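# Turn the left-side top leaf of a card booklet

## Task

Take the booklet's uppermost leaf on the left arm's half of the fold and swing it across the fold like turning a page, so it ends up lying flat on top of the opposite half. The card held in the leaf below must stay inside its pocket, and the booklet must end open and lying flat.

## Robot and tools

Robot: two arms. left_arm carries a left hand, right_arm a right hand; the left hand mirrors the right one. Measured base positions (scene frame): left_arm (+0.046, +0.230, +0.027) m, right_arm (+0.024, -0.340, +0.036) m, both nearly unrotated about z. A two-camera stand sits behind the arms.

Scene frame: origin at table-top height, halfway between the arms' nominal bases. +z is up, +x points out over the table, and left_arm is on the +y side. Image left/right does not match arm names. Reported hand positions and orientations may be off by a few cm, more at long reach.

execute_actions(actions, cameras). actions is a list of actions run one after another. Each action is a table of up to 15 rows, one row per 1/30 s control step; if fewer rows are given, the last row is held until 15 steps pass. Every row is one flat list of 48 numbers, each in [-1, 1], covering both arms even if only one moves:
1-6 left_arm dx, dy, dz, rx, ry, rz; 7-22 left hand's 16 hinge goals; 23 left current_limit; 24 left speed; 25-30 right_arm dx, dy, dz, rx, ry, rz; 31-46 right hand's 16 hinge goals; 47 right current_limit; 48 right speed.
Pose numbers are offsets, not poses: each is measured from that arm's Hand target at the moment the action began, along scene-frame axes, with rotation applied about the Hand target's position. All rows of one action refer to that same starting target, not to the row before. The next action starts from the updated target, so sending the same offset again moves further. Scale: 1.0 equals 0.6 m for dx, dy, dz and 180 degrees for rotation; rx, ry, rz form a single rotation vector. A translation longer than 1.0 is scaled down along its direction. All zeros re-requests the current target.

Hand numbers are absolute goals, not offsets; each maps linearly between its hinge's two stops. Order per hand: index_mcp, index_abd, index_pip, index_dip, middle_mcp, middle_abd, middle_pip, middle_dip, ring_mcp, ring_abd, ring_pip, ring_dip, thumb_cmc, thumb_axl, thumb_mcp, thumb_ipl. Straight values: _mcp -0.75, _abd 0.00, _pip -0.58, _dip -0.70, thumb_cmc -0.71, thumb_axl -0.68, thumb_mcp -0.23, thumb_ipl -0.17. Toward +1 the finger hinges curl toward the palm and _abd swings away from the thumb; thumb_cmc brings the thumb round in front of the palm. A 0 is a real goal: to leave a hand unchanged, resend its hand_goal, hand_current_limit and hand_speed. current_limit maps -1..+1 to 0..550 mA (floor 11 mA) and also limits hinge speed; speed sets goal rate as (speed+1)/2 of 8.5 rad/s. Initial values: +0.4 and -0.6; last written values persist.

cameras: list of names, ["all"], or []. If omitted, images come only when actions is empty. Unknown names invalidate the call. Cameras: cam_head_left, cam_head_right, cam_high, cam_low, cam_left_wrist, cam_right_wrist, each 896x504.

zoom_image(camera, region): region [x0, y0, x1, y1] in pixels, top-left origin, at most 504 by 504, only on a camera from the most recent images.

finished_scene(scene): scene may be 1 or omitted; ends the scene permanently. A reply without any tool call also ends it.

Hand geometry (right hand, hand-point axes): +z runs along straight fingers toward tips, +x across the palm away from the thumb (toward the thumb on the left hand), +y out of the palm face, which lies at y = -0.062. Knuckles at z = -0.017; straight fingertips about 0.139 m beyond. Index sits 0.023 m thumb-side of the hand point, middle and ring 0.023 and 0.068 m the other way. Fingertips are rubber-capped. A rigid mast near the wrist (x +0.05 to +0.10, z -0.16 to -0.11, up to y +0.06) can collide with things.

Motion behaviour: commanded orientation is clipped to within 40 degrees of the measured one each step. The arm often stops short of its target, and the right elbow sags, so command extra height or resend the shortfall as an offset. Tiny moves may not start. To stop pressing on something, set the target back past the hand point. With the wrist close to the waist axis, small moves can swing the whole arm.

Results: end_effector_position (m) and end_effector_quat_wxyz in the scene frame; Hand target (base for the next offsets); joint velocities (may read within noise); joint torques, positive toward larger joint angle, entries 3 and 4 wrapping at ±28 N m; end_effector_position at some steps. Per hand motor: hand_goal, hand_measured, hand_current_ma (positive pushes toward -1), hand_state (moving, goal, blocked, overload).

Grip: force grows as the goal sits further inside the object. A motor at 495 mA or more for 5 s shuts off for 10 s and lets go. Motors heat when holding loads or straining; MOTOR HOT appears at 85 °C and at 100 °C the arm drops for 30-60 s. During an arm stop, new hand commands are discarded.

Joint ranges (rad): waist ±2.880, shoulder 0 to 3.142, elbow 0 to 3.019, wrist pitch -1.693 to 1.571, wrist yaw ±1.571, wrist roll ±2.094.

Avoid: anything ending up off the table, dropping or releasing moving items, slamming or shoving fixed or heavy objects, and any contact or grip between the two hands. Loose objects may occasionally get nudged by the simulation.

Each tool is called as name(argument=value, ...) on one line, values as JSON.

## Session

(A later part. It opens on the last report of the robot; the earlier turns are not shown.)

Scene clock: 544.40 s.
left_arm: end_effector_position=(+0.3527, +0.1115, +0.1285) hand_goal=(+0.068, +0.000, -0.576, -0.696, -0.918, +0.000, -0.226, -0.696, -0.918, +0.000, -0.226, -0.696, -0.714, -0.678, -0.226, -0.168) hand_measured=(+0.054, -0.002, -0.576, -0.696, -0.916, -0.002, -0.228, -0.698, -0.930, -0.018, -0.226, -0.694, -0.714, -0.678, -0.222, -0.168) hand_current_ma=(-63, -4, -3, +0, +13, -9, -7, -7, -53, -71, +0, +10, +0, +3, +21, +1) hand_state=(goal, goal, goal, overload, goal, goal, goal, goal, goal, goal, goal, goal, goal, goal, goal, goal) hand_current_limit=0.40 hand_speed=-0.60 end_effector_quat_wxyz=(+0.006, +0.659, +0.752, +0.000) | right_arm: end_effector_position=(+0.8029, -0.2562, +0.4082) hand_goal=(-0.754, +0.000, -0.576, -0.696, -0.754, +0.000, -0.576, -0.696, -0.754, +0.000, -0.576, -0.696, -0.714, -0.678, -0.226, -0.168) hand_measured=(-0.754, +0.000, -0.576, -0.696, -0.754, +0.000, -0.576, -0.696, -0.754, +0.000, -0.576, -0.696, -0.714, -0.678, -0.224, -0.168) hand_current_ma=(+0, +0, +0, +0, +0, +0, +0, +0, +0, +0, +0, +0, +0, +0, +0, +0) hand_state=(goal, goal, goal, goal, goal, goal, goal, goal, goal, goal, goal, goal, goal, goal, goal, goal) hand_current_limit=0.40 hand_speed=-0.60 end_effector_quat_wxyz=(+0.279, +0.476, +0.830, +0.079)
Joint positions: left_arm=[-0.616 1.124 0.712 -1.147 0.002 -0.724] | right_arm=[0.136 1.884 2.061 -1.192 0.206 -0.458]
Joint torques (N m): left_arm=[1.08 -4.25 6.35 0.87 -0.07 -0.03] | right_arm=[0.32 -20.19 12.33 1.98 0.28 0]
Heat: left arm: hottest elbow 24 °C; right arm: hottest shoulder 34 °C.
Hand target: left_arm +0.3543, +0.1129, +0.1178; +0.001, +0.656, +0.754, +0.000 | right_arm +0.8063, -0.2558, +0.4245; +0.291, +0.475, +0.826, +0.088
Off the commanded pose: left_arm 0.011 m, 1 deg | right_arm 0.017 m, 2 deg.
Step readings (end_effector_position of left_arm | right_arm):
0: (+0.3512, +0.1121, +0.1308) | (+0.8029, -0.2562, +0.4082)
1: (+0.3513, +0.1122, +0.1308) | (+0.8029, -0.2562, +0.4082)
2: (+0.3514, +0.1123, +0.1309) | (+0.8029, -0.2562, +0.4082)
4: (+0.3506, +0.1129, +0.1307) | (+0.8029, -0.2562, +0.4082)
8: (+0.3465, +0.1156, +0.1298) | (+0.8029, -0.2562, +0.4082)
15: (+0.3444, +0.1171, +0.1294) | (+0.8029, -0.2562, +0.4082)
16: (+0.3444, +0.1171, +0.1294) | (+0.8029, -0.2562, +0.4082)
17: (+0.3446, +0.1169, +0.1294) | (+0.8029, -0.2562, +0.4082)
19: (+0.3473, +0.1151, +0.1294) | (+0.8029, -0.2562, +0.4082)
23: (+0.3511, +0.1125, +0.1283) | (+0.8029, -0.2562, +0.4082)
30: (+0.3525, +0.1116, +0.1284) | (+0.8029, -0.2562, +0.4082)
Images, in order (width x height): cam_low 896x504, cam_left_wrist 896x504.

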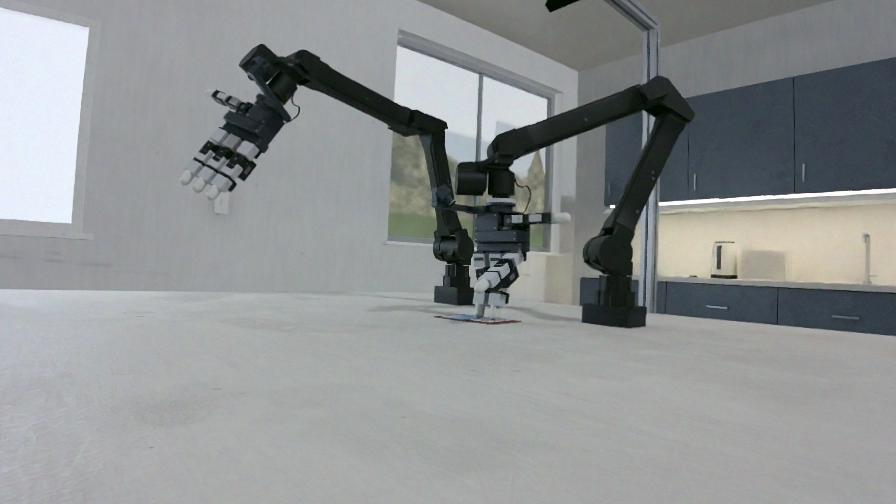

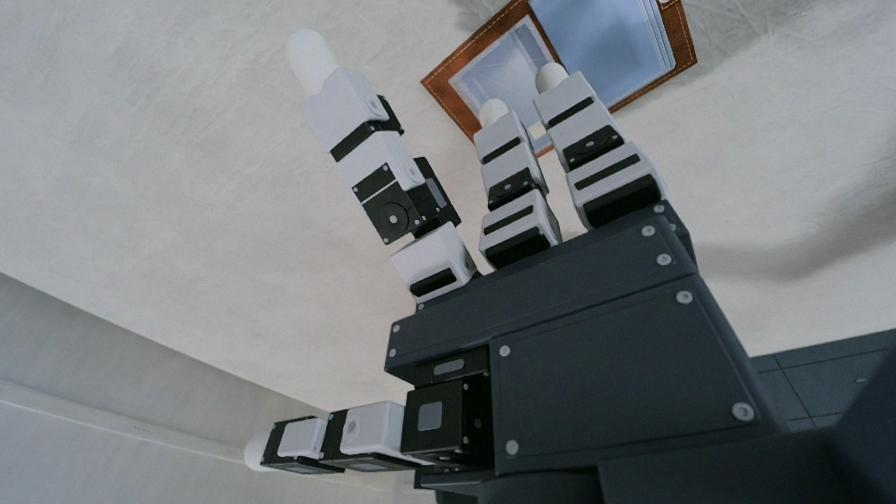

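execute_actions(actions=[[[0,0,0,0,0,0,0.068,0,-0.576,-0.696,-0.836,0,-0.40,-0.696,-0.918,0,-0.226,-0.696,-0.714,-0.678,-0.226,-0.168,0.4,-0.6,0,0,0,0,0,0,-0.754,0,-0.576,-0.696,-0.754,0,-0.576,-0.696,-0.754,0,-0.576,-0.696,-0.714,-0.678,-0.226,-0.168,0.4,-0.6]],[[0,0,-0.004,0,0,0,0.068,0,-0.576,-0.696,-0.795,0.1,-0.49,-0.696,-0.918,0,-0.226,-0.696,-0.714,-0.678,-0.226,-0.168,0.4,-0.6,0,0,0,0,0,0,-0.754,0,-0.576,-0.696,-0.754,0,-0.576,-0.696,-0.754,0,-0.576,-0.696,-0.714,-0.678,-0.226,-0.168,0.4,-0.6]]], cameras=["cam_left_wrist","cam_low"])

zoom_image(camera="cam_left_wrist", region=[400, 0, 640, 160])

zoom_image(camera="cam_low", region=[420, 270, 560, 340])

Scene clock: 555.20 s.
left_arm: end_effector_position=(+0.3547, +0.1128, +0.1308) hand_goal=(+0.068, +0.000, -0.576, -0.696, -0.796, +0.100, -0.490, -0.696, -0.918, +0.000, -0.226, -0.696, -0.714, -0.678, -0.226, -0.168) hand_measured=(+0.054, -0.002, -0.576, -0.696, -0.804, +0.018, -0.472, -0.692, -0.918, -0.004, -0.226, -0.694, -0.714, -0.678, -0.222, -0.168) hand_current_ma=(-63, -4, -3, +0, -38, -335, +74, +18, +0, -11, -2, +7, +0, +3, +21, +1) hand_state=(goal, goal, goal, overload, goal, blocked, goal, goal, goal, goal, goal, goal, goal, goal, goal, goal) hand_current_limit=0.40 hand_speed=-0.60 end_effector_quat_wxyz=(+0.010, +0.658, +0.753, +0.006) | right_arm: end_effector_position=(+0.8029, -0.2562, +0.4082) hand_goal=(-0.754, +0.000, -0.576, -0.696, -0.754, +0.000, -0.576, -0.696, -0.754, +0.000, -0.576, -0.696, -0.714, -0.678, -0.226, -0.168) hand_measured=(-0.754, +0.000, -0.576, -0.696, -0.754, +0.000, -0.576, -0.696, -0.754, +0.000, -0.576, -0.696, -0.714, -0.678, -0.224, -0.168) hand_current_ma=(+0, +0, +0, +0, +0, +0, +0, +0, +0, +0, +0, +0, +0, +0, +0, +0) hand_state=(goal, goal, goal, goal, goal, goal, goal, goal, goal, goal, goal, goal, goal, goal, goal, goal) hand_current_limit=0.40 hand_speed=-0.60 end_effector_quat_wxyz=(+0.279, +0.476, +0.830, +0.079)
Joint positions: left_arm=[-0.615 1.119 0.712 -1.143 -0.009 -0.724] | right_arm=[0.136 1.884 2.061 -1.192 0.206 -0.458]
Joint torques (N m): left_arm=[0.97 -3.9 6.04 1.1 0.31 -0.02] | right_arm=[0.26 -20.19 12.31 1.96 0.27 0]
Heat: left arm: hottest elbow 23 °C; right arm: hottest shoulder 34 °C.
Hand target: left_arm +0.3542, +0.1128, +0.1153; +0.001, +0.657, +0.754, +0.000 | right_arm +0.8063, -0.2558, +0.4245; +0.291, +0.475, +0.826, +0.088
Off the commanded pose: left_arm 0.016 m, 1 deg | right_arm 0.017 m, 2 deg.
Step readings (end_effector_position of left_arm | right_arm):
0: (+0.3527, +0.1115, +0.1285) | (+0.8029, -0.2562, +0.4082)
1: (+0.3527, +0.1115, +0.1285) | (+0.8029, -0.2562, +0.4082)
2: (+0.3527, +0.1115, +0.1285) | (+0.8029, -0.2562, +0.4082)
4: (+0.3530, +0.1114, +0.1286) | (+0.8029, -0.2562, +0.4082)
8: (+0.3536, +0.1113, +0.1295) | (+0.8029, -0.2562, +0.4082)
15: (+0.3537, +0.1112, +0.1295) | (+0.8029, -0.2562, +0.4082)
16: (+0.3537, +0.1113, +0.1295) | (+0.8029, -0.2562, +0.4082)
17: (+0.3540, +0.1116, +0.1298) | (+0.8029, -0.2562, +0.4082)
19: (+0.3546, +0.1125, +0.1308) | (+0.8029, -0.2562, +0.4082)
23: (+0.3547, +0.1128, +0.1308) | (+0.8029, -0.2562, +0.4082)
30: (+0.3547, +0.1128, +0.1308) | (+0.8029, -0.2562, +0.4082)
Images, in order (width x height): cam_low 896x504, cam_left_wrist 896x504.

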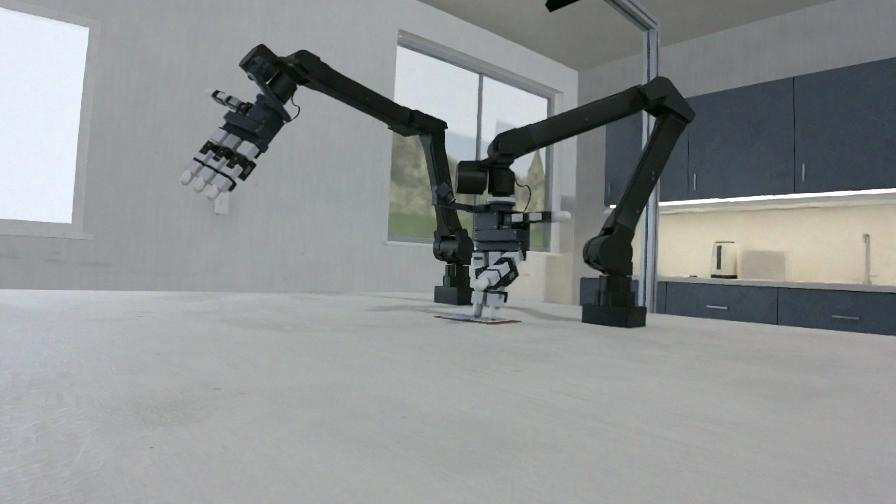

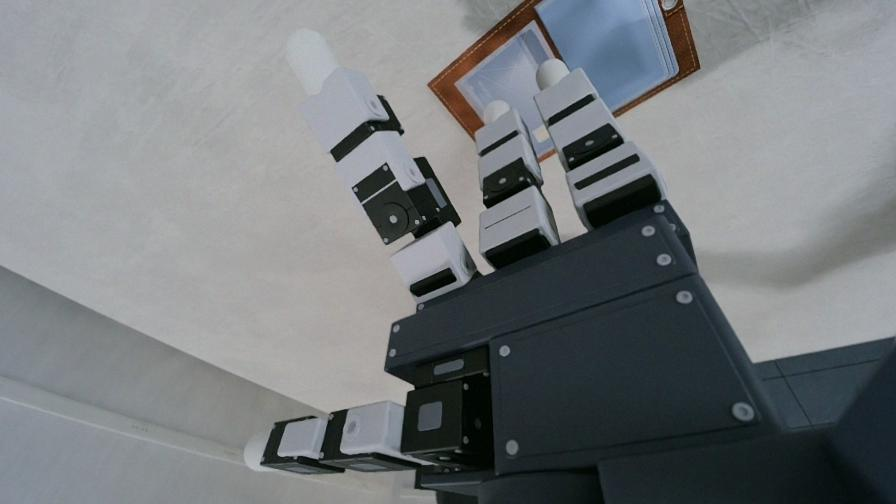

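Scaled by 2.100 from the camera's 896x504 image, which has a finer 1280x720 frame.

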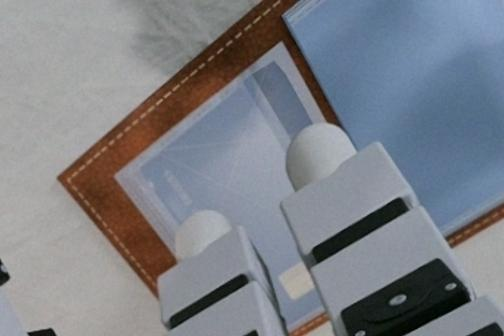

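Scaled by 3.600 from the camera's 896x504 image, which has a finer 1280x720 frame.

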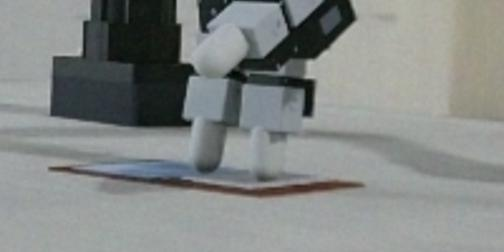

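execute_actions(actions=[[[0,0,0.004,0,0,0,0.068,0,-0.576,-0.696,-0.918,0,-0.226,-0.696,-0.918,0,-0.226,-0.696,-0.714,-0.678,-0.226,-0.168,0.6,-0.6,0,0,0,0,0,0,-0.754,0,-0.576,-0.696,-0.754,0,-0.576,-0.696,-0.754,0,-0.576,-0.696,-0.714,-0.678,-0.226,-0.168,0.4,-0.6]],[[0,0,0,0,0,0,0.068,0,-0.576,-0.696,-0.904,0.1,-0.256,-0.696,-0.918,0,-0.226,-0.696,-0.714,-0.678,-0.226,-0.168,0.6,-0.6,0,0,0,0,0,0,-0.754,0,-0.576,-0.696,-0.754,0,-0.576,-0.696,-0.754,0,-0.576,-0.696,-0.714,-0.678,-0.226,-0.168,0.4,-0.6]]], cameras=["cam_left_wrist","cam_low"])

zoom_image(camera="cam_left_wrist", region=[400, 0, 640, 160])

Scene clock: 580.57 s.
left_arm: end_effector_position=(+0.3551, +0.1114, +0.1293) hand_goal=(+0.068, +0.000, -0.576, -0.696, -0.904, +0.100, -0.256, -0.696, -0.918, +0.000, -0.226, -0.696, -0.714, -0.678, -0.226, -0.168) hand_measured=(+0.054, -0.002, -0.576, -0.696, -0.926, +0.020, -0.244, -0.696, -0.918, +0.008, -0.226, -0.694, -0.714, -0.678, -0.222, -0.168) hand_current_ma=(-63, -4, -3, +0, -107, -327, +47, +3, +4, +27, -1, +6, +0, +3, +21, +1) hand_state=(goal, goal, goal, overload, blocked, blocked, goal, goal, goal, goal, goal, goal, goal, goal, goal, goal) hand_current_limit=0.60 hand_speed=-0.60 end_effector_quat_wxyz=(+0.011, +0.658, +0.753, +0.003) | right_arm: end_effector_position=(+0.8029, -0.2562, +0.4082) hand_goal=(-0.754, +0.000, -0.576, -0.696, -0.754, +0.000, -0.576, -0.696, -0.754, +0.000, -0.576, -0.696, -0.714, -0.678, -0.226, -0.168) hand_measured=(-0.754, +0.000, -0.576, -0.696, -0.754, +0.000, -0.576, -0.696, -0.754, +0.000, -0.576, -0.696, -0.714, -0.678, -0.224, -0.168) hand_current_ma=(+0, +0, +0, +0, +0, +0, +0, +0, +0, +0, +0, +0, +0, +0, +0, +0) hand_state=(goal, goal, goal, goal, goal, goal, goal, goal, goal, goal, goal, goal, goal, goal, goal, goal) hand_current_limit=0.40 hand_speed=-0.60 end_effector_quat_wxyz=(+0.279, +0.476, +0.830, +0.079)
Joint positions: left_arm=[-0.615 1.122 0.71 -1.136 -0.004 -0.724] | right_arm=[0.136 1.884 2.061 -1.192 0.206 -0.458]
Joint torques (N m): left_arm=[1.03 -4.31 6.58 0.61 0.12 -0.02] | right_arm=[0.32 -20.19 12.33 1.98 0.28 -0.01]
Heat: left arm: hottest elbow 23 °C; right arm: hottest shoulder 34 °C.
Hand target: left_arm +0.3541, +0.1129, +0.1176; +0.000, +0.657, +0.754, +0.000 | right_arm +0.8063, -0.2558, +0.4245; +0.291, +0.475, +0.826, +0.088
Off the commanded pose: left_arm 0.012 m, 1 deg | right_arm 0.017 m, 2 deg.
Step readings (end_effector_position of left_arm | right_arm):
0: (+0.3547, +0.1128, +0.1308) | (+0.8029, -0.2562, +0.4082)
1: (+0.3547, +0.1128, +0.1308) | (+0.8029, -0.2562, +0.4082)
2: (+0.3550, +0.1125, +0.1309) | (+0.8029, -0.2562, +0.4082)
4: (+0.3560, +0.1114, +0.1311) | (+0.8029, -0.2562, +0.4082)
8: (+0.3550, +0.1113, +0.1292) | (+0.8029, -0.2562, +0.4082)
15: (+0.3550, +0.1113, +0.1292) | (+0.8029, -0.2562, +0.4082)
16: (+0.3550, +0.1113, +0.1292) | (+0.8029, -0.2562, +0.4082)
17: (+0.3550, +0.1113, +0.1292) | (+0.8029, -0.2562, +0.4082)
19: (+0.3551, +0.1114, +0.1293) | (+0.8029, -0.2562, +0.4082)
23: (+0.3551, +0.1114, +0.1293) | (+0.8029, -0.2562, +0.4082)
30: (+0.3551, +0.1114, +0.1293) | (+0.8029, -0.2562, +0.4082)
Images, in order (width x height): cam_low 896x504, cam_left_wrist 896x504.

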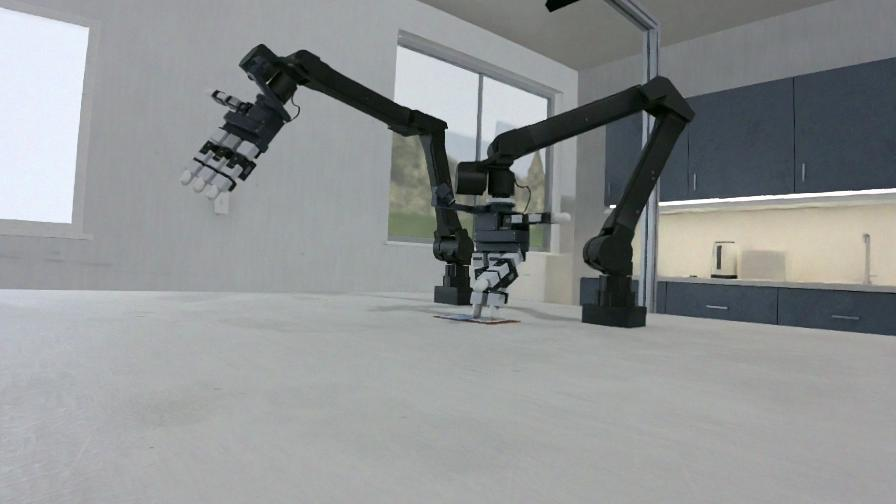

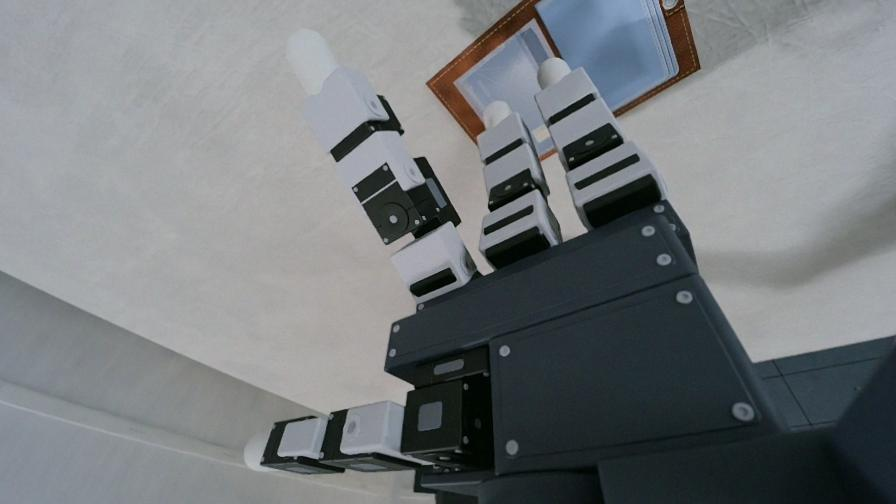

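Scaled by 2.100 from the camera's 896x504 image, which has a finer 1280x720 frame.

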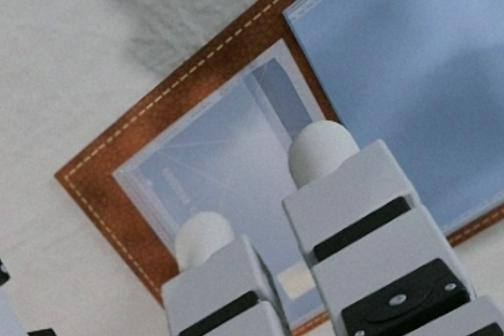

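execute_actions(actions=[[[0,0,0,0,0,0,0.068,0,-0.576,-0.696,-0.925,0.22,-0.21,-0.696,-0.908,0,-0.25,-0.696,-0.714,-0.678,-0.226,-0.168,0.6,-0.6,0,0,0,0,0,0,-0.754,0,-0.576,-0.696,-0.754,0,-0.576,-0.696,-0.754,0,-0.576,-0.696,-0.714,-0.678,-0.226,-0.168,0.4,-0.6]]], cameras=["cam_left_wrist","cam_low"])

zoom_image(camera="cam_left_wrist", region=[400, 0, 640, 160])

Scene clock: 586.63 s.
left_arm: end_effector_position=(+0.3549, +0.1109, +0.1288) hand_goal=(+0.068, +0.000, -0.576, -0.696, -0.926, +0.220, -0.210, -0.696, -0.908, +0.000, -0.250, -0.696, -0.714, -0.678, -0.226, -0.168) hand_measured=(+0.054, -0.002, -0.576, -0.696, -0.928, +0.198, -0.214, -0.696, -0.906, +0.002, -0.236, -0.694, -0.714, -0.678, -0.222, -0.168) hand_current_ma=(-63, -4, -3, +0, -7, -85, -12, +3, +6, +3, +65, +12, +0, +3, +21, +1) hand_state=(goal, goal, goal, overload, goal, blocked, goal, goal, goal, goal, goal, goal, goal, goal, goal, goal) hand_current_limit=0.60 hand_speed=-0.60 end_effector_quat_wxyz=(+0.011, +0.658, +0.753, +0.002) | right_arm: end_effector_position=(+0.8029, -0.2562, +0.4082) hand_goal=(-0.754, +0.000, -0.576, -0.696, -0.754, +0.000, -0.576, -0.696, -0.754, +0.000, -0.576, -0.696, -0.714, -0.678, -0.226, -0.168) hand_measured=(-0.754, +0.000, -0.576, -0.696, -0.754, +0.000, -0.576, -0.696, -0.754, +0.000, -0.576, -0.696, -0.714, -0.678, -0.224, -0.168) hand_current_ma=(+0, +0, +0, +0, +0, +0, +0, +0, +0, +0, +0, +0, +0, +0, +0, +0) hand_state=(goal, goal, goal, goal, goal, goal, goal, goal, goal, goal, goal, goal, goal, goal, goal, goal) hand_current_limit=0.40 hand_speed=-0.60 end_effector_quat_wxyz=(+0.279, +0.476, +0.830, +0.079)
Joint positions: left_arm=[-0.615 1.123 0.71 -1.135 -0.001 -0.724] | right_arm=[0.136 1.884 2.061 -1.192 0.206 -0.458]
Joint torques (N m): left_arm=[1.26 -4.19 6.58 0.51 0.01 -0.03] | right_arm=[0.32 -20.19 12.31 1.96 0.28 0]
Heat: left arm: hottest elbow 23 °C; right arm: hottest shoulder 34 °C.
Hand target: left_arm +0.3541, +0.1129, +0.1176; +0.000, +0.657, +0.754, +0.000 | right_arm +0.8063, -0.2558, +0.4245; +0.291, +0.475, +0.826, +0.088
Off the commanded pose: left_arm 0.011 m, 1 deg | right_arm 0.017 m, 2 deg.
Step readings (end_effector_position of left_arm | right_arm):
0: (+0.3551, +0.1114, +0.1293) | (+0.8029, -0.2562, +0.4082)
1: (+0.3551, +0.1114, +0.1293) | (+0.8029, -0.2562, +0.4082)
2: (+0.3551, +0.1114, +0.1293) | (+0.8029, -0.2562, +0.4082)
4: (+0.3548, +0.1111, +0.1287) | (+0.8029, -0.2562, +0.4082)
8: (+0.3549, +0.1109, +0.1288) | (+0.8029, -0.2562, +0.4082)
15: (+0.3549, +0.1109, +0.1288) | (+0.8029, -0.2562, +0.4082)
Images, in order (width x height): cam_low 896x504, cam_left_wrist 896x504.

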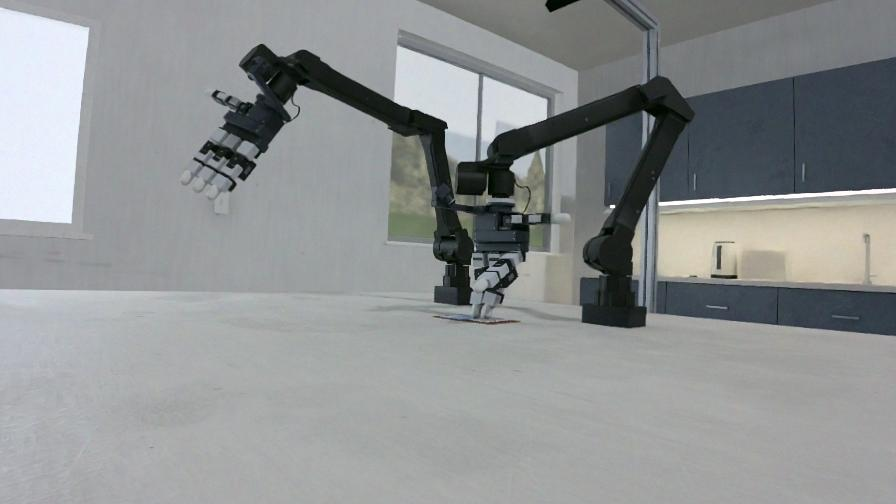

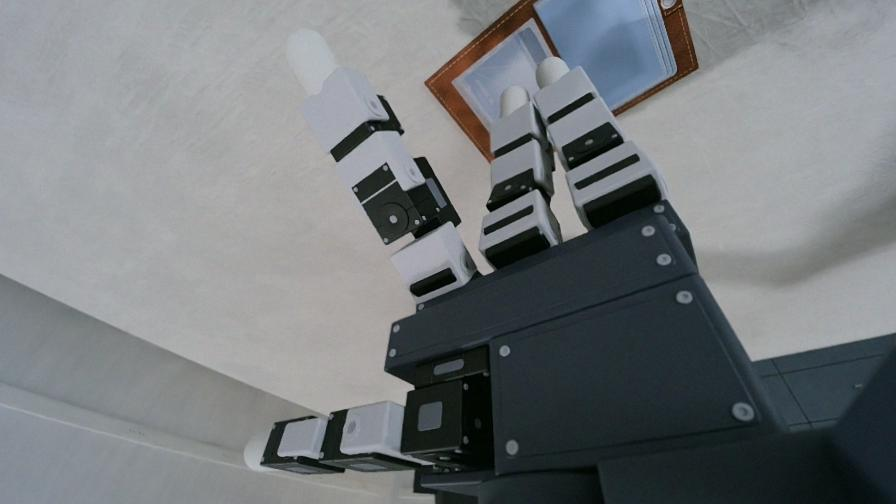

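Scaled by 2.100 from the camera's 896x504 image, which has a finer 1280x720 frame.

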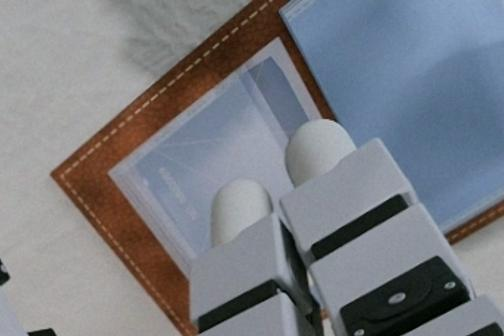

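execute_actions(actions=[[[0,0,0,0,0,0,0.068,0,-0.576,-0.696,-0.973,0.1,-0.109,-0.696,-0.918,0,-0.226,-0.696,-0.714,-0.678,-0.226,-0.168,0.75,-0.6,0,0,0,0,0,0,-0.754,0,-0.576,-0.696,-0.754,0,-0.576,-0.696,-0.754,0,-0.576,-0.696,-0.714,-0.678,-0.226,-0.168,0.4,-0.6]],[[0,0.002,-0.006,0,0,0,0.068,0,-0.576,-0.696,-0.973,-0.05,-0.109,-0.696,-0.918,0,-0.226,-0.696,-0.714,-0.678,-0.226,-0.168,0.75,-0.6,0,0,0,0,0,0,-0.754,0,-0.576,-0.696,-0.754,0,-0.576,-0.696,-0.754,0,-0.576,-0.696,-0.714,-0.678,-0.226,-0.168,0.4,-0.6]],[[0,0,0,0,0,0,0.068,0,-0.576,-0.696,-0.9,-0.05,-0.26,-0.696,-0.918,0,-0.226,-0.696,-0.714,-0.678,-0.226,-0.168,0.75,-0.6,0,0,0,0,0,0,-0.754,0,-0.576,-0.696,-0.754,0,-0.576,-0.696,-0.754,0,-0.576,-0.696,-0.714,-0.678,-0.226,-0.168,0.4,-0.6]]], cameras=["cam_left_wrist","cam_low"])

zoom_image(camera="cam_left_wrist", region=[400, 0, 640, 160])

Scene clock: 597.13 s.
left_arm: end_effector_position=(+0.3560, +0.1105, +0.1284) hand_goal=(+0.068, +0.000, -0.576, -0.696, -0.900, -0.050, -0.260, -0.696, -0.918, +0.000, -0.226, -0.696, -0.714, -0.678, -0.226, -0.168) hand_measured=(+0.054, -0.002, -0.576, -0.696, -0.894, -0.048, -0.232, -0.692, -0.922, -0.012, -0.220, -0.694, -0.714, -0.678, -0.222, -0.168) hand_current_ma=(-63, -4, -3, +0, +26, +9, +123, +15, -17, -48, +29, +12, +0, +3, +21, +1) hand_state=(goal, goal, goal, overload, goal, goal, blocked, goal, goal, goal, goal, goal, goal, goal, goal, goal) hand_current_limit=0.75 hand_speed=-0.60 end_effector_quat_wxyz=(+0.014, +0.658, +0.753, +0.002) | right_arm: end_effector_position=(+0.8029, -0.2562, +0.4082) hand_goal=(-0.754, +0.000, -0.576, -0.696, -0.754, +0.000, -0.576, -0.696, -0.754, +0.000, -0.576, -0.696, -0.714, -0.678, -0.226, -0.168) hand_measured=(-0.754, +0.000, -0.576, -0.696, -0.754, +0.000, -0.576, -0.696, -0.754, +0.000, -0.576, -0.696, -0.714, -0.678, -0.224, -0.168) hand_current_ma=(+0, +0, +0, +0, +0, +0, +0, +0, +0, +0, +0, +0, +0, +0, +0, +0) hand_state=(goal, goal, goal, goal, goal, goal, goal, goal, goal, goal, goal, goal, goal, goal, goal, goal) hand_current_limit=0.40 hand_speed=-0.60 end_effector_quat_wxyz=(+0.279, +0.476, +0.830, +0.079)
Joint positions: left_arm=[-0.613 1.124 0.709 -1.128 0 -0.724] | right_arm=[0.136 1.884 2.061 -1.192 0.206 -0.458]
Joint torques (N m): left_arm=[1.61 -4.19 5.93 0.66 -0.01 0.02] | right_arm=[0.32 -20.19 12.33 1.96 0.28 0]
Heat: left arm: hottest elbow 23 °C; right arm: hottest elbow 35 °C.
Hand target: left_arm +0.3542, +0.1141, +0.1141; +0.001, +0.656, +0.754, +0.000 | right_arm +0.8063, -0.2558, +0.4245; +0.291, +0.475, +0.826, +0.088
Off the commanded pose: left_arm 0.015 m, 2 deg | right_arm 0.017 m, 2 deg.
Step readings (end_effector_position of left_arm | right_arm):
0: (+0.3549, +0.1109, +0.1288) | (+0.8029, -0.2562, +0.4082)
1: (+0.3549, +0.1109, +0.1288) | (+0.8029, -0.2562, +0.4082)
2: (+0.3549, +0.1108, +0.1287) | (+0.8029, -0.2562, +0.4082)
4: (+0.3548, +0.1108, +0.1285) | (+0.8029, -0.2562, +0.4082)
8: (+0.3548, +0.1108, +0.1285) | (+0.8029, -0.2562, +0.4082)
15: (+0.3548, +0.1108, +0.1285) | (+0.8029, -0.2562, +0.4082)
16: (+0.3548, +0.1108, +0.1285) | (+0.8029, -0.2562, +0.4082)
17: (+0.3550, +0.1107, +0.1285) | (+0.8029, -0.2562, +0.4082)
19: (+0.3552, +0.1107, +0.1283) | (+0.8029, -0.2562, +0.4082)
23: (+0.3557, +0.1105, +0.1283) | (+0.8029, -0.2562, +0.4082)
30: (+0.3559, +0.1105, +0.1283) | (+0.8029, -0.2562, +0.4082)
31: (+0.3559, +0.1105, +0.1283) | (+0.8029, -0.2562, +0.4082)
32: (+0.3559, +0.1105, +0.1283) | (+0.8029, -0.2562, +0.4082)
34: (+0.3559, +0.1106, +0.1283) | (+0.8029, -0.2562, +0.4082)
38: (+0.3560, +0.1105, +0.1284) | (+0.8029, -0.2562, +0.4082)
45: (+0.3560, +0.1105, +0.1284) | (+0.8029, -0.2562, +0.4082)
Images, in order (width x height): cam_low 896x504, cam_left_wrist 896x504.

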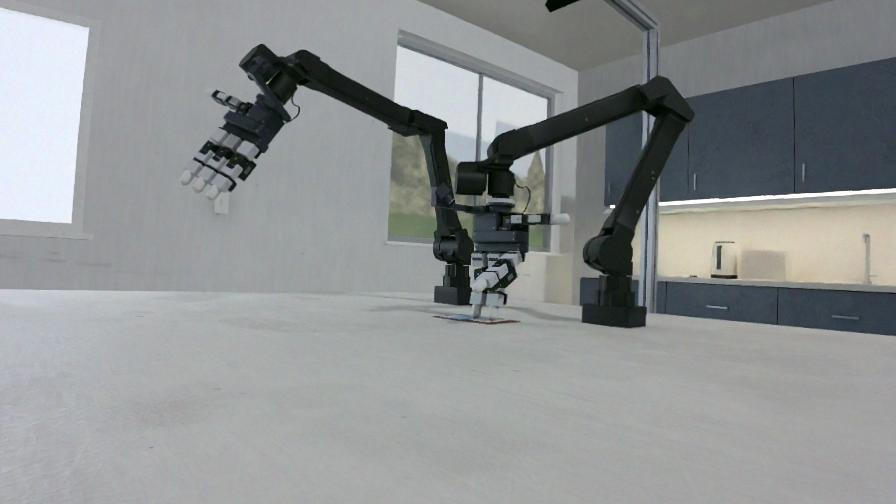

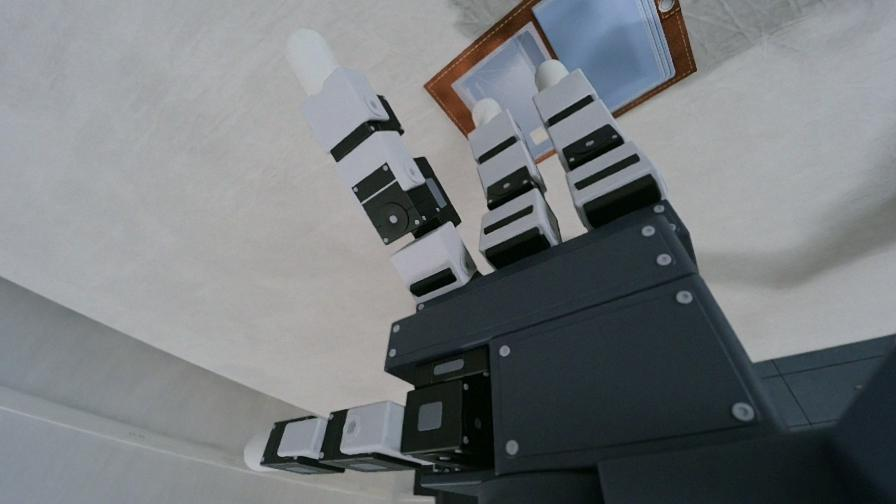

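Scaled by 2.100 from the camera's 896x504 image, which has a finer 1280x720 frame.

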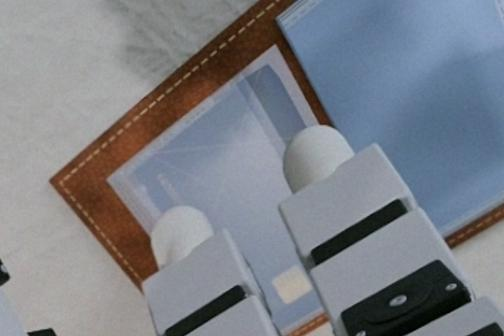

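execute_actions(actions=[[[0,0,0,0,0,0,0.068,0,-0.576,-0.696,-0.9,0.15,-0.26,-0.696,-0.918,0,-0.226,-0.696,-0.714,-0.678,-0.226,-0.168,0.75,-0.6,0,0,0,0,0,0,-0.754,0,-0.576,-0.696,-0.754,0,-0.576,-0.696,-0.754,0,-0.576,-0.696,-0.714,-0.678,-0.226,-0.168,0.4,-0.6]]], cameras=["cam_left_wrist","cam_low"])

zoom_image(camera="cam_left_wrist", region=[400, 0, 640, 160])

zoom_image(camera="cam_low", region=[420, 270, 560, 340])

Scene clock: 603.70 s.
left_arm: end_effector_position=(+0.3565, +0.1114, +0.1286) hand_goal=(+0.068, +0.000, -0.576, -0.696, -0.900, +0.150, -0.260, -0.696, -0.918, +0.000, -0.226, -0.696, -0.714, -0.678, -0.226, -0.168) hand_measured=(+0.054, -0.002, -0.576, -0.696, -0.898, -0.020, -0.238, -0.692, -0.930, +0.002, -0.220, -0.694, -0.714, -0.678, -0.222, -0.168) hand_current_ma=(-63, -4, -3, +0, +6, -481, +100, +15, -56, +7, +29, +12, +0, +3, +21, +1) hand_state=(goal, goal, goal, overload, goal, blocked, blocked, goal, goal, goal, goal, goal, goal, goal, goal, goal) hand_current_limit=0.75 hand_speed=-0.60 end_effector_quat_wxyz=(+0.014, +0.657, +0.754, +0.003) | right_arm: end_effector_position=(+0.8029, -0.2562, +0.4082) hand_goal=(-0.754, +0.000, -0.576, -0.696, -0.754, +0.000, -0.576, -0.696, -0.754, +0.000, -0.576, -0.696, -0.714, -0.678, -0.226, -0.168) hand_measured=(-0.754, +0.000, -0.576, -0.696, -0.754, +0.000, -0.576, -0.696, -0.754, +0.000, -0.576, -0.696, -0.714, -0.678, -0.224, -0.168) hand_current_ma=(+0, +0, +0, +0, +0, +0, +0, +0, +0, +0, +0, +0, +0, +0, +0, +0) hand_state=(goal, goal, goal, goal, goal, goal, goal, goal, goal, goal, goal, goal, goal, goal, goal, goal) hand_current_limit=0.40 hand_speed=-0.60 end_effector_quat_wxyz=(+0.279, +0.476, +0.830, +0.079)
Joint positions: left_arm=[-0.612 1.124 0.709 -1.128 -0.003 -0.724] | right_arm=[0.136 1.884 2.061 -1.192 0.206 -0.458]
Joint torques (N m): left_arm=[1.26 -4.19 6.01 0.61 0.11 0.03] | right_arm=[0.26 -20.25 12.33 1.96 0.27 0]
Heat: left arm: hottest elbow 23 °C; right arm: hottest elbow 35 °C.
Hand target: left_arm +0.3542, +0.1140, +0.1141; +0.001, +0.657, +0.754, +0.000 | right_arm +0.8063, -0.2558, +0.4245; +0.291, +0.475, +0.826, +0.088
Off the commanded pose: left_arm 0.015 m, 2 deg | right_arm 0.017 m, 2 deg.
Step readings (end_effector_position of left_arm | right_arm):
0: (+0.3560, +0.1105, +0.1284) | (+0.8029, -0.2562, +0.4082)
1: (+0.3560, +0.1106, +0.1284) | (+0.8029, -0.2562, +0.4082)
2: (+0.3561, +0.1106, +0.1284) | (+0.8029, -0.2562, +0.4082)
4: (+0.3563, +0.1110, +0.1286) | (+0.8029, -0.2562, +0.4082)
8: (+0.3565, +0.1114, +0.1286) | (+0.8029, -0.2562, +0.4082)
15: (+0.3565, +0.1114, +0.1286) | (+0.8029, -0.2562, +0.4082)
Images, in order (width x height): cam_low 896x504, cam_left_wrist 896x504.

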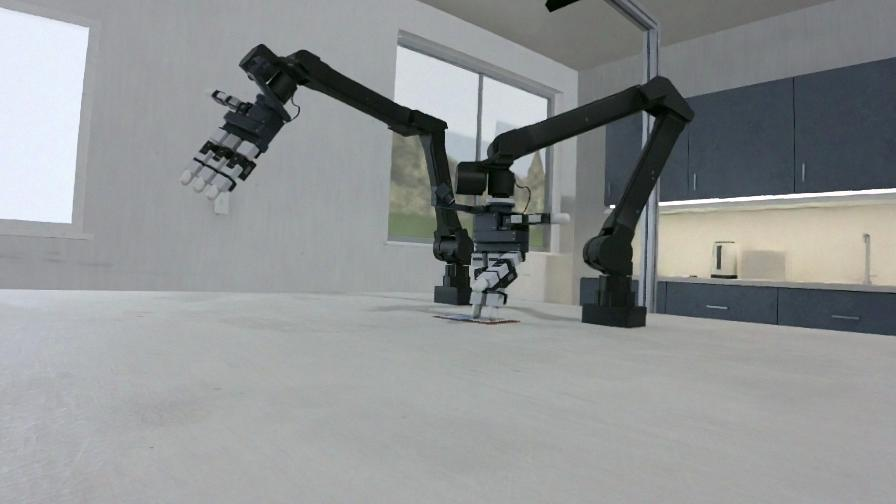

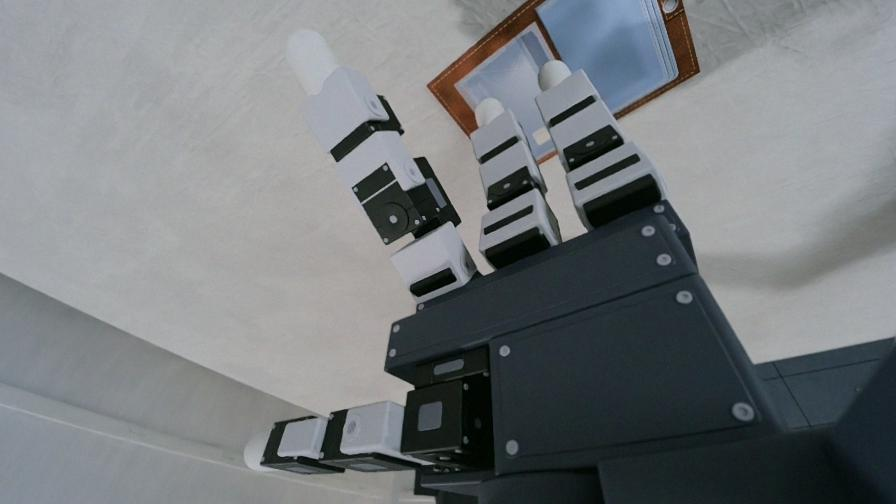

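Scaled by 2.100 from the camera's 896x504 image, which has a finer 1280x720 frame.

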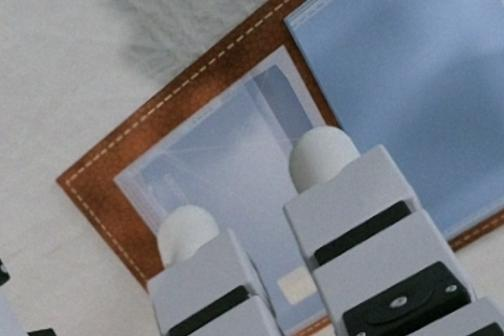

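Scaled by 3.600 from the camera's 896x504 image, which has a finer 1280x720 frame.

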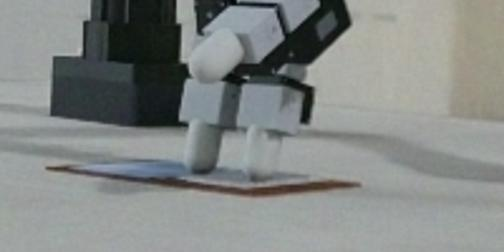

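execute_actions(actions=[[[0,0,0,0,0,0,0.068,0,-0.576,-0.696,-0.91,0.15,-0.242,-0.696,-0.918,0,-0.226,-0.696,-0.714,-0.678,-0.226,-0.168,0.7,-0.6,0,0,0,0,0,0,-0.754,0,-0.576,-0.696,-0.754,0,-0.576,-0.696,-0.754,0,-0.576,-0.696,-0.714,-0.678,-0.226,-0.168,0.4,-0.6]]], cameras=["cam_left_wrist"])

zoom_image(camera="cam_left_wrist", region=[400, 0, 640, 160])

Scene clock: 614.93 s.
left_arm: end_effector_position=(+0.3565, +0.1114, +0.1286) hand_goal=(+0.068, +0.000, -0.576, -0.696, -0.910, +0.150, -0.242, -0.696, -0.918, +0.000, -0.226, -0.696, -0.714, -0.678, -0.226, -0.168) hand_measured=(+0.054, -0.002, -0.576, -0.696, -0.902, -0.020, -0.232, -0.692, -0.930, +0.002, -0.220, -0.694, -0.714, -0.678, -0.222, -0.168) hand_current_ma=(-63, -4, -3, +0, +38, -468, +39, +15, -57, +8, +29, +12, +0, +3, +21, +1) hand_state=(goal, goal, goal, overload, goal, blocked, goal, goal, goal, goal, goal, goal, goal, goal, goal, goal) hand_current_limit=0.70 hand_speed=-0.60 end_effector_quat_wxyz=(+0.014, +0.657, +0.754, +0.004) | right_arm: end_effector_position=(+0.8029, -0.2562, +0.4082) hand_goal=(-0.754, +0.000, -0.576, -0.696, -0.754, +0.000, -0.576, -0.696, -0.754, +0.000, -0.576, -0.696, -0.714, -0.678, -0.226, -0.168) hand_measured=(-0.754, +0.000, -0.576, -0.696, -0.754, +0.000, -0.576, -0.696, -0.754, +0.000, -0.576, -0.696, -0.714, -0.678, -0.224, -0.168) hand_current_ma=(+0, +0, +0, +0, +0, +0, +0, +0, +0, +0, +0, +0, +0, +0, +0, +0) hand_state=(goal, goal, goal, goal, goal, goal, goal, goal, goal, goal, goal, goal, goal, goal, goal, goal) hand_current_limit=0.40 hand_speed=-0.60 end_effector_quat_wxyz=(+0.279, +0.476, +0.830, +0.079)
Joint positions: left_arm=[-0.612 1.124 0.709 -1.128 -0.003 -0.724] | right_arm=[0.136 1.884 2.061 -1.192 0.206 -0.458]
Joint torques (N m): left_arm=[1.08 -4.01 5.98 0.72 0.12 0.02] | right_arm=[0.26 -20.19 12.31 1.98 0.28 -0.01]
Heat: left arm: hottest elbow 23 °C; right arm: hottest elbow 35 °C.
Hand target: left_arm +0.3542, +0.1141, +0.1141; +0.001, +0.657, +0.754, +0.000 | right_arm +0.8063, -0.2558, +0.4245; +0.291, +0.475, +0.826, +0.088
Off the commanded pose: left_arm 0.015 m, 2 deg | right_arm 0.017 m, 2 deg.
Step readings (end_effector_position of left_arm | right_arm):
0: (+0.3565, +0.1114, +0.1286) | (+0.8029, -0.2562, +0.4082)
1: (+0.3565, +0.1114, +0.1286) | (+0.8029, -0.2562, +0.4082)
2: (+0.3565, +0.1114, +0.1286) | (+0.8029, -0.2562, +0.4082)
4: (+0.3565, +0.1114, +0.1286) | (+0.8029, -0.2562, +0.4082)
8: (+0.3565, +0.1114, +0.1286) | (+0.8029, -0.2562, +0.4082)
15: (+0.3565, +0.1114, +0.1286) | (+0.8029, -0.2562, +0.4082)
Images, in order (width x height): cam_left_wrist 896x504.

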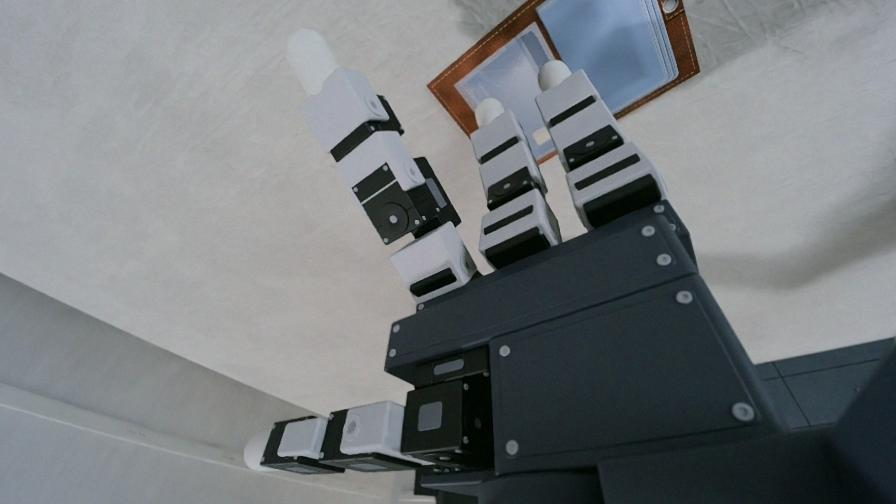

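Scaled by 2.100 from the camera's 896x504 image, which has a finer 1280x720 frame.

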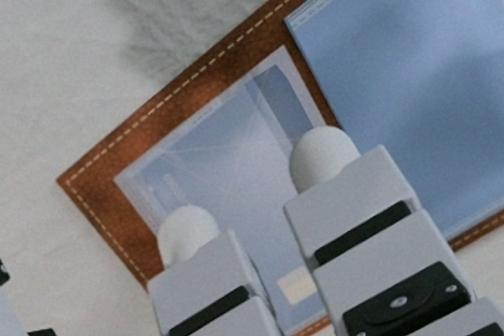

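execute_actions(actions=[[[0,0,0,0,0,0,0.068,0,-0.576,-0.696,-0.916,0.15,-0.222,-0.696,-0.918,0,-0.226,-0.696,-0.714,-0.678,-0.226,-0.168,0.7,-0.6,0,0,0,0,0,0,-0.754,0,-0.576,-0.696,-0.754,0,-0.576,-0.696,-0.754,0,-0.576,-0.696,-0.714,-0.678,-0.226,-0.168,0.4,-0.6]]], cameras=["cam_left_wrist"])

zoom_image(camera="cam_left_wrist", region=[400, 0, 640, 160])

Scene clock: 620.70 s.
left_arm: end_effector_position=(+0.3563, +0.1112, +0.1285) hand_goal=(+0.068, +0.000, -0.576, -0.696, -0.916, +0.150, -0.222, -0.696, -0.918, +0.000, -0.226, -0.696, -0.714, -0.678, -0.226, -0.168) hand_measured=(+0.054, -0.002, -0.576, -0.696, -0.906, +0.126, -0.218, -0.692, -0.928, -0.004, -0.218, -0.692, -0.714, -0.678, -0.222, -0.168) hand_current_ma=(-63, -4, -3, +0, +42, -90, +19, +15, -50, -12, +35, +16, +0, +3, +21, +1) hand_state=(goal, goal, goal, overload, goal, blocked, goal, goal, goal, goal, goal, goal, goal, goal, goal, goal) hand_current_limit=0.70 hand_speed=-0.60 end_effector_quat_wxyz=(+0.014, +0.657, +0.754, +0.003) | right_arm: end_effector_position=(+0.8029, -0.2562, +0.4082) hand_goal=(-0.754, +0.000, -0.576, -0.696, -0.754, +0.000, -0.576, -0.696, -0.754, +0.000, -0.576, -0.696, -0.714, -0.678, -0.226, -0.168) hand_measured=(-0.754, +0.000, -0.576, -0.696, -0.754, +0.000, -0.576, -0.696, -0.754, +0.000, -0.576, -0.696, -0.714, -0.678, -0.224, -0.168) hand_current_ma=(+0, +0, +0, +0, +0, +0, +0, +0, +0, +0, +0, +0, +0, +0, +0, +0) hand_state=(goal, goal, goal, goal, goal, goal, goal, goal, goal, goal, goal, goal, goal, goal, goal, goal) hand_current_limit=0.40 hand_speed=-0.60 end_effector_quat_wxyz=(+0.279, +0.476, +0.830, +0.079)
Joint positions: left_arm=[-0.612 1.124 0.709 -1.128 -0.002 -0.724] | right_arm=[0.136 1.884 2.061 -1.192 0.206 -0.458]
Joint torques (N m): left_arm=[1.08 -4.01 5.97 0.65 0.05 0] | right_arm=[0.32 -20.19 12.33 1.96 0.28 0]
Heat: left arm: hottest elbow 23 °C; right arm: hottest elbow 35 °C.
Hand target: left_arm +0.3542, +0.1140, +0.1141; +0.001, +0.657, +0.754, +0.000 | right_arm +0.8063, -0.2558, +0.4245; +0.291, +0.475, +0.826, +0.088
Off the commanded pose: left_arm 0.015 m, 2 deg | right_arm 0.017 m, 2 deg.
Step readings (end_effector_position of left_arm | right_arm):
0: (+0.3565, +0.1114, +0.1286) | (+0.8029, -0.2562, +0.4082)
1: (+0.3565, +0.1114, +0.1286) | (+0.8029, -0.2562, +0.4082)
2: (+0.3565, +0.1114, +0.1286) | (+0.8029, -0.2562, +0.4082)
4: (+0.3565, +0.1114, +0.1286) | (+0.8029, -0.2562, +0.4082)
8: (+0.3563, +0.1112, +0.1285) | (+0.8029, -0.2562, +0.4082)
15: (+0.3563, +0.1112, +0.1285) | (+0.8029, -0.2562, +0.4082)
Images, in order (width x height): cam_left_wrist 896x504.

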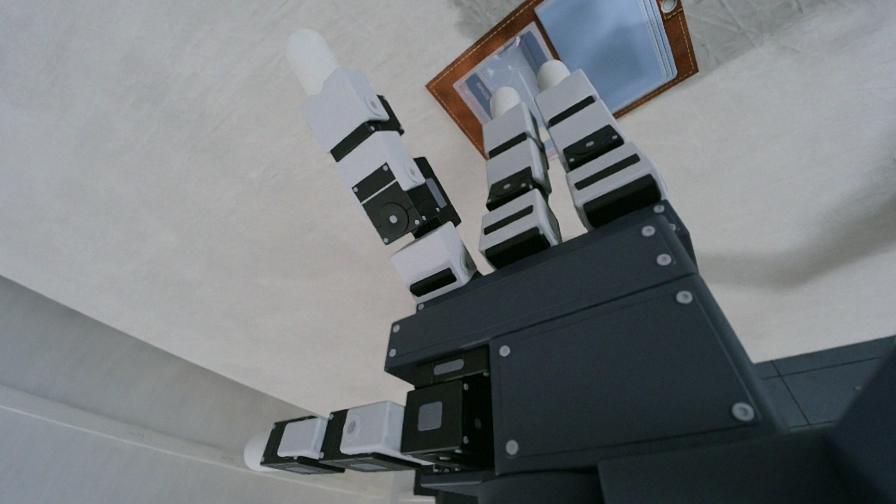

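Scaled by 2.100 from the camera's 896x504 image, which has a finer 1280x720 frame.

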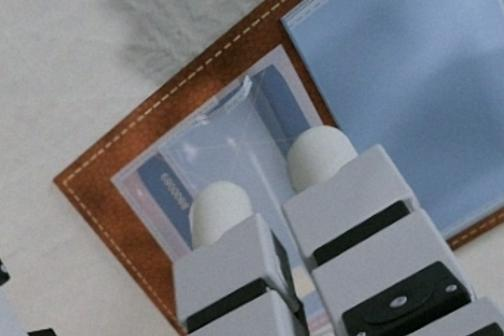

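execute_actions(actions=[[[0,0,0,0,0,0,0.068,0,-0.576,-0.696,-0.916,0.24,-0.222,-0.696,-0.918,0,-0.226,-0.696,-0.714,-0.678,-0.226,-0.168,0.7,-0.6,0,0,0,0,0,0,-0.754,0,-0.576,-0.696,-0.754,0,-0.576,-0.696,-0.754,0,-0.576,-0.696,-0.714,-0.678,-0.226,-0.168,0.4,-0.6]]], cameras=["cam_left_wrist","cam_low"])

zoom_image(camera="cam_left_wrist", region=[420, 0, 580, 130])

zoom_image(camera="cam_low", region=[420, 270, 560, 340])

Scene clock: 627.00 s.
left_arm: end_effector_position=(+0.3563, +0.1112, +0.1285) hand_goal=(+0.068, +0.000, -0.576, -0.696, -0.916, +0.240, -0.222, -0.696, -0.918, +0.000, -0.226, -0.696, -0.714, -0.678, -0.226, -0.168) hand_measured=(+0.054, -0.002, -0.576, -0.696, -0.906, +0.196, -0.218, -0.692, -0.928, -0.004, -0.216, -0.692, -0.714, -0.678, -0.222, -0.168) hand_current_ma=(-63, -4, -3, +0, +42, -177, +19, +15, -48, -13, +39, +17, +0, +3, +21, +1) hand_state=(goal, goal, goal, overload, goal, blocked, goal, goal, goal, goal, goal, goal, goal, goal, goal, goal) hand_current_limit=0.70 hand_speed=-0.60 end_effector_quat_wxyz=(+0.014, +0.657, +0.754, +0.002) | right_arm: end_effector_position=(+0.8029, -0.2562, +0.4082) hand_goal=(-0.754, +0.000, -0.576, -0.696, -0.754, +0.000, -0.576, -0.696, -0.754, +0.000, -0.576, -0.696, -0.714, -0.678, -0.226, -0.168) hand_measured=(-0.754, +0.000, -0.576, -0.696, -0.754, +0.000, -0.576, -0.696, -0.754, +0.000, -0.576, -0.696, -0.714, -0.678, -0.224, -0.168) hand_current_ma=(+0, +0, +0, +0, +0, +0, +0, +0, +0, +0, +0, +0, +0, +0, +0, +0) hand_state=(goal, goal, goal, goal, goal, goal, goal, goal, goal, goal, goal, goal, goal, goal, goal, goal) hand_current_limit=0.40 hand_speed=-0.60 end_effector_quat_wxyz=(+0.279, +0.476, +0.830, +0.079)
Joint positions: left_arm=[-0.612 1.124 0.709 -1.128 -0.001 -0.724] | right_arm=[0.136 1.884 2.061 -1.192 0.206 -0.458]
Joint torques (N m): left_arm=[1.14 -4.01 6.02 0.7 0.04 0.01] | right_arm=[0.26 -20.19 12.33 1.96 0.28 0]
Heat: left arm: hottest elbow 23 °C; right arm: hottest elbow 35 °C.
Hand target: left_arm +0.3542, +0.1141, +0.1141; +0.001, +0.656, +0.754, +0.000 | right_arm +0.8063, -0.2558, +0.4245; +0.291, +0.475, +0.826, +0.088
Off the commanded pose: left_arm 0.015 m, 2 deg | right_arm 0.017 m, 2 deg.
Step readings (end_effector_position of left_arm | right_arm):
0: (+0.3563, +0.1112, +0.1285) | (+0.8029, -0.2562, +0.4082)
1: (+0.3563, +0.1112, +0.1285) | (+0.8029, -0.2562, +0.4082)
2: (+0.3563, +0.1111, +0.1285) | (+0.8029, -0.2562, +0.4082)
4: (+0.3563, +0.1112, +0.1285) | (+0.8029, -0.2562, +0.4082)
8: (+0.3563, +0.1112, +0.1285) | (+0.8029, -0.2562, +0.4082)
15: (+0.3563, +0.1112, +0.1285) | (+0.8029, -0.2562, +0.4082)
Images, in order (width x height): cam_low 896x504, cam_left_wrist 896x504.

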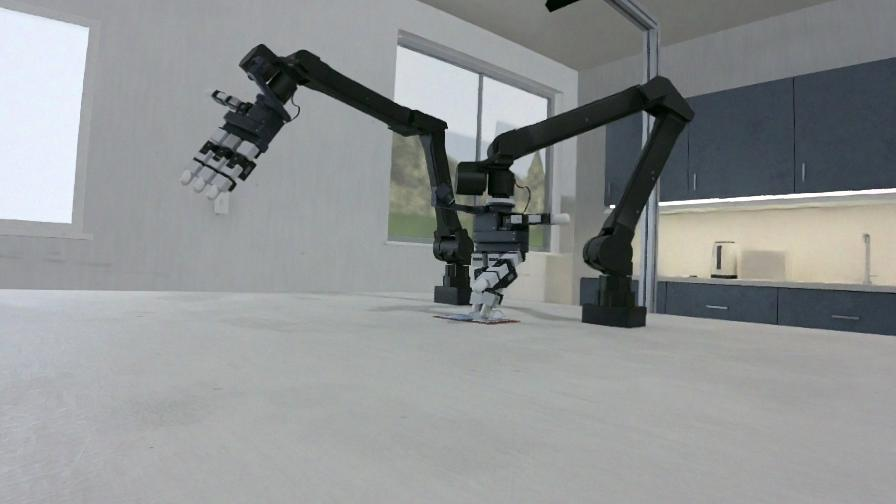

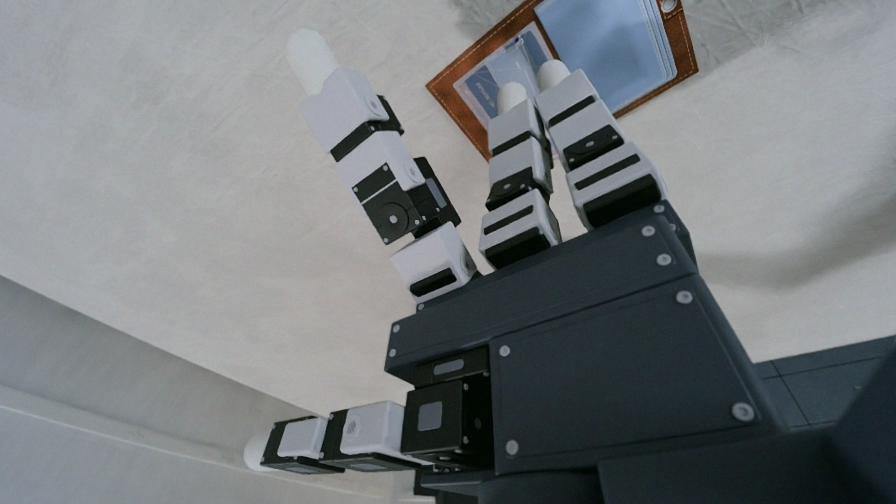

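Scaled by 3.150 from the camera's 896x504 image, which has a finer 1280x720 frame.

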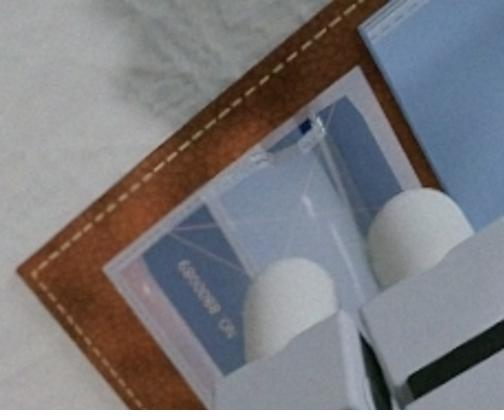

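Scaled by 3.600 from the camera's 896x504 image, which has a finer 1280x720 frame.

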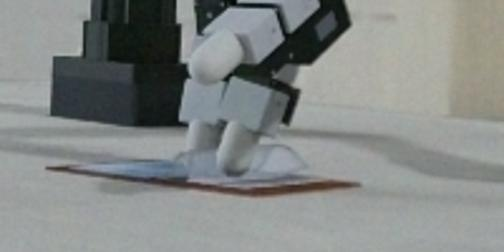

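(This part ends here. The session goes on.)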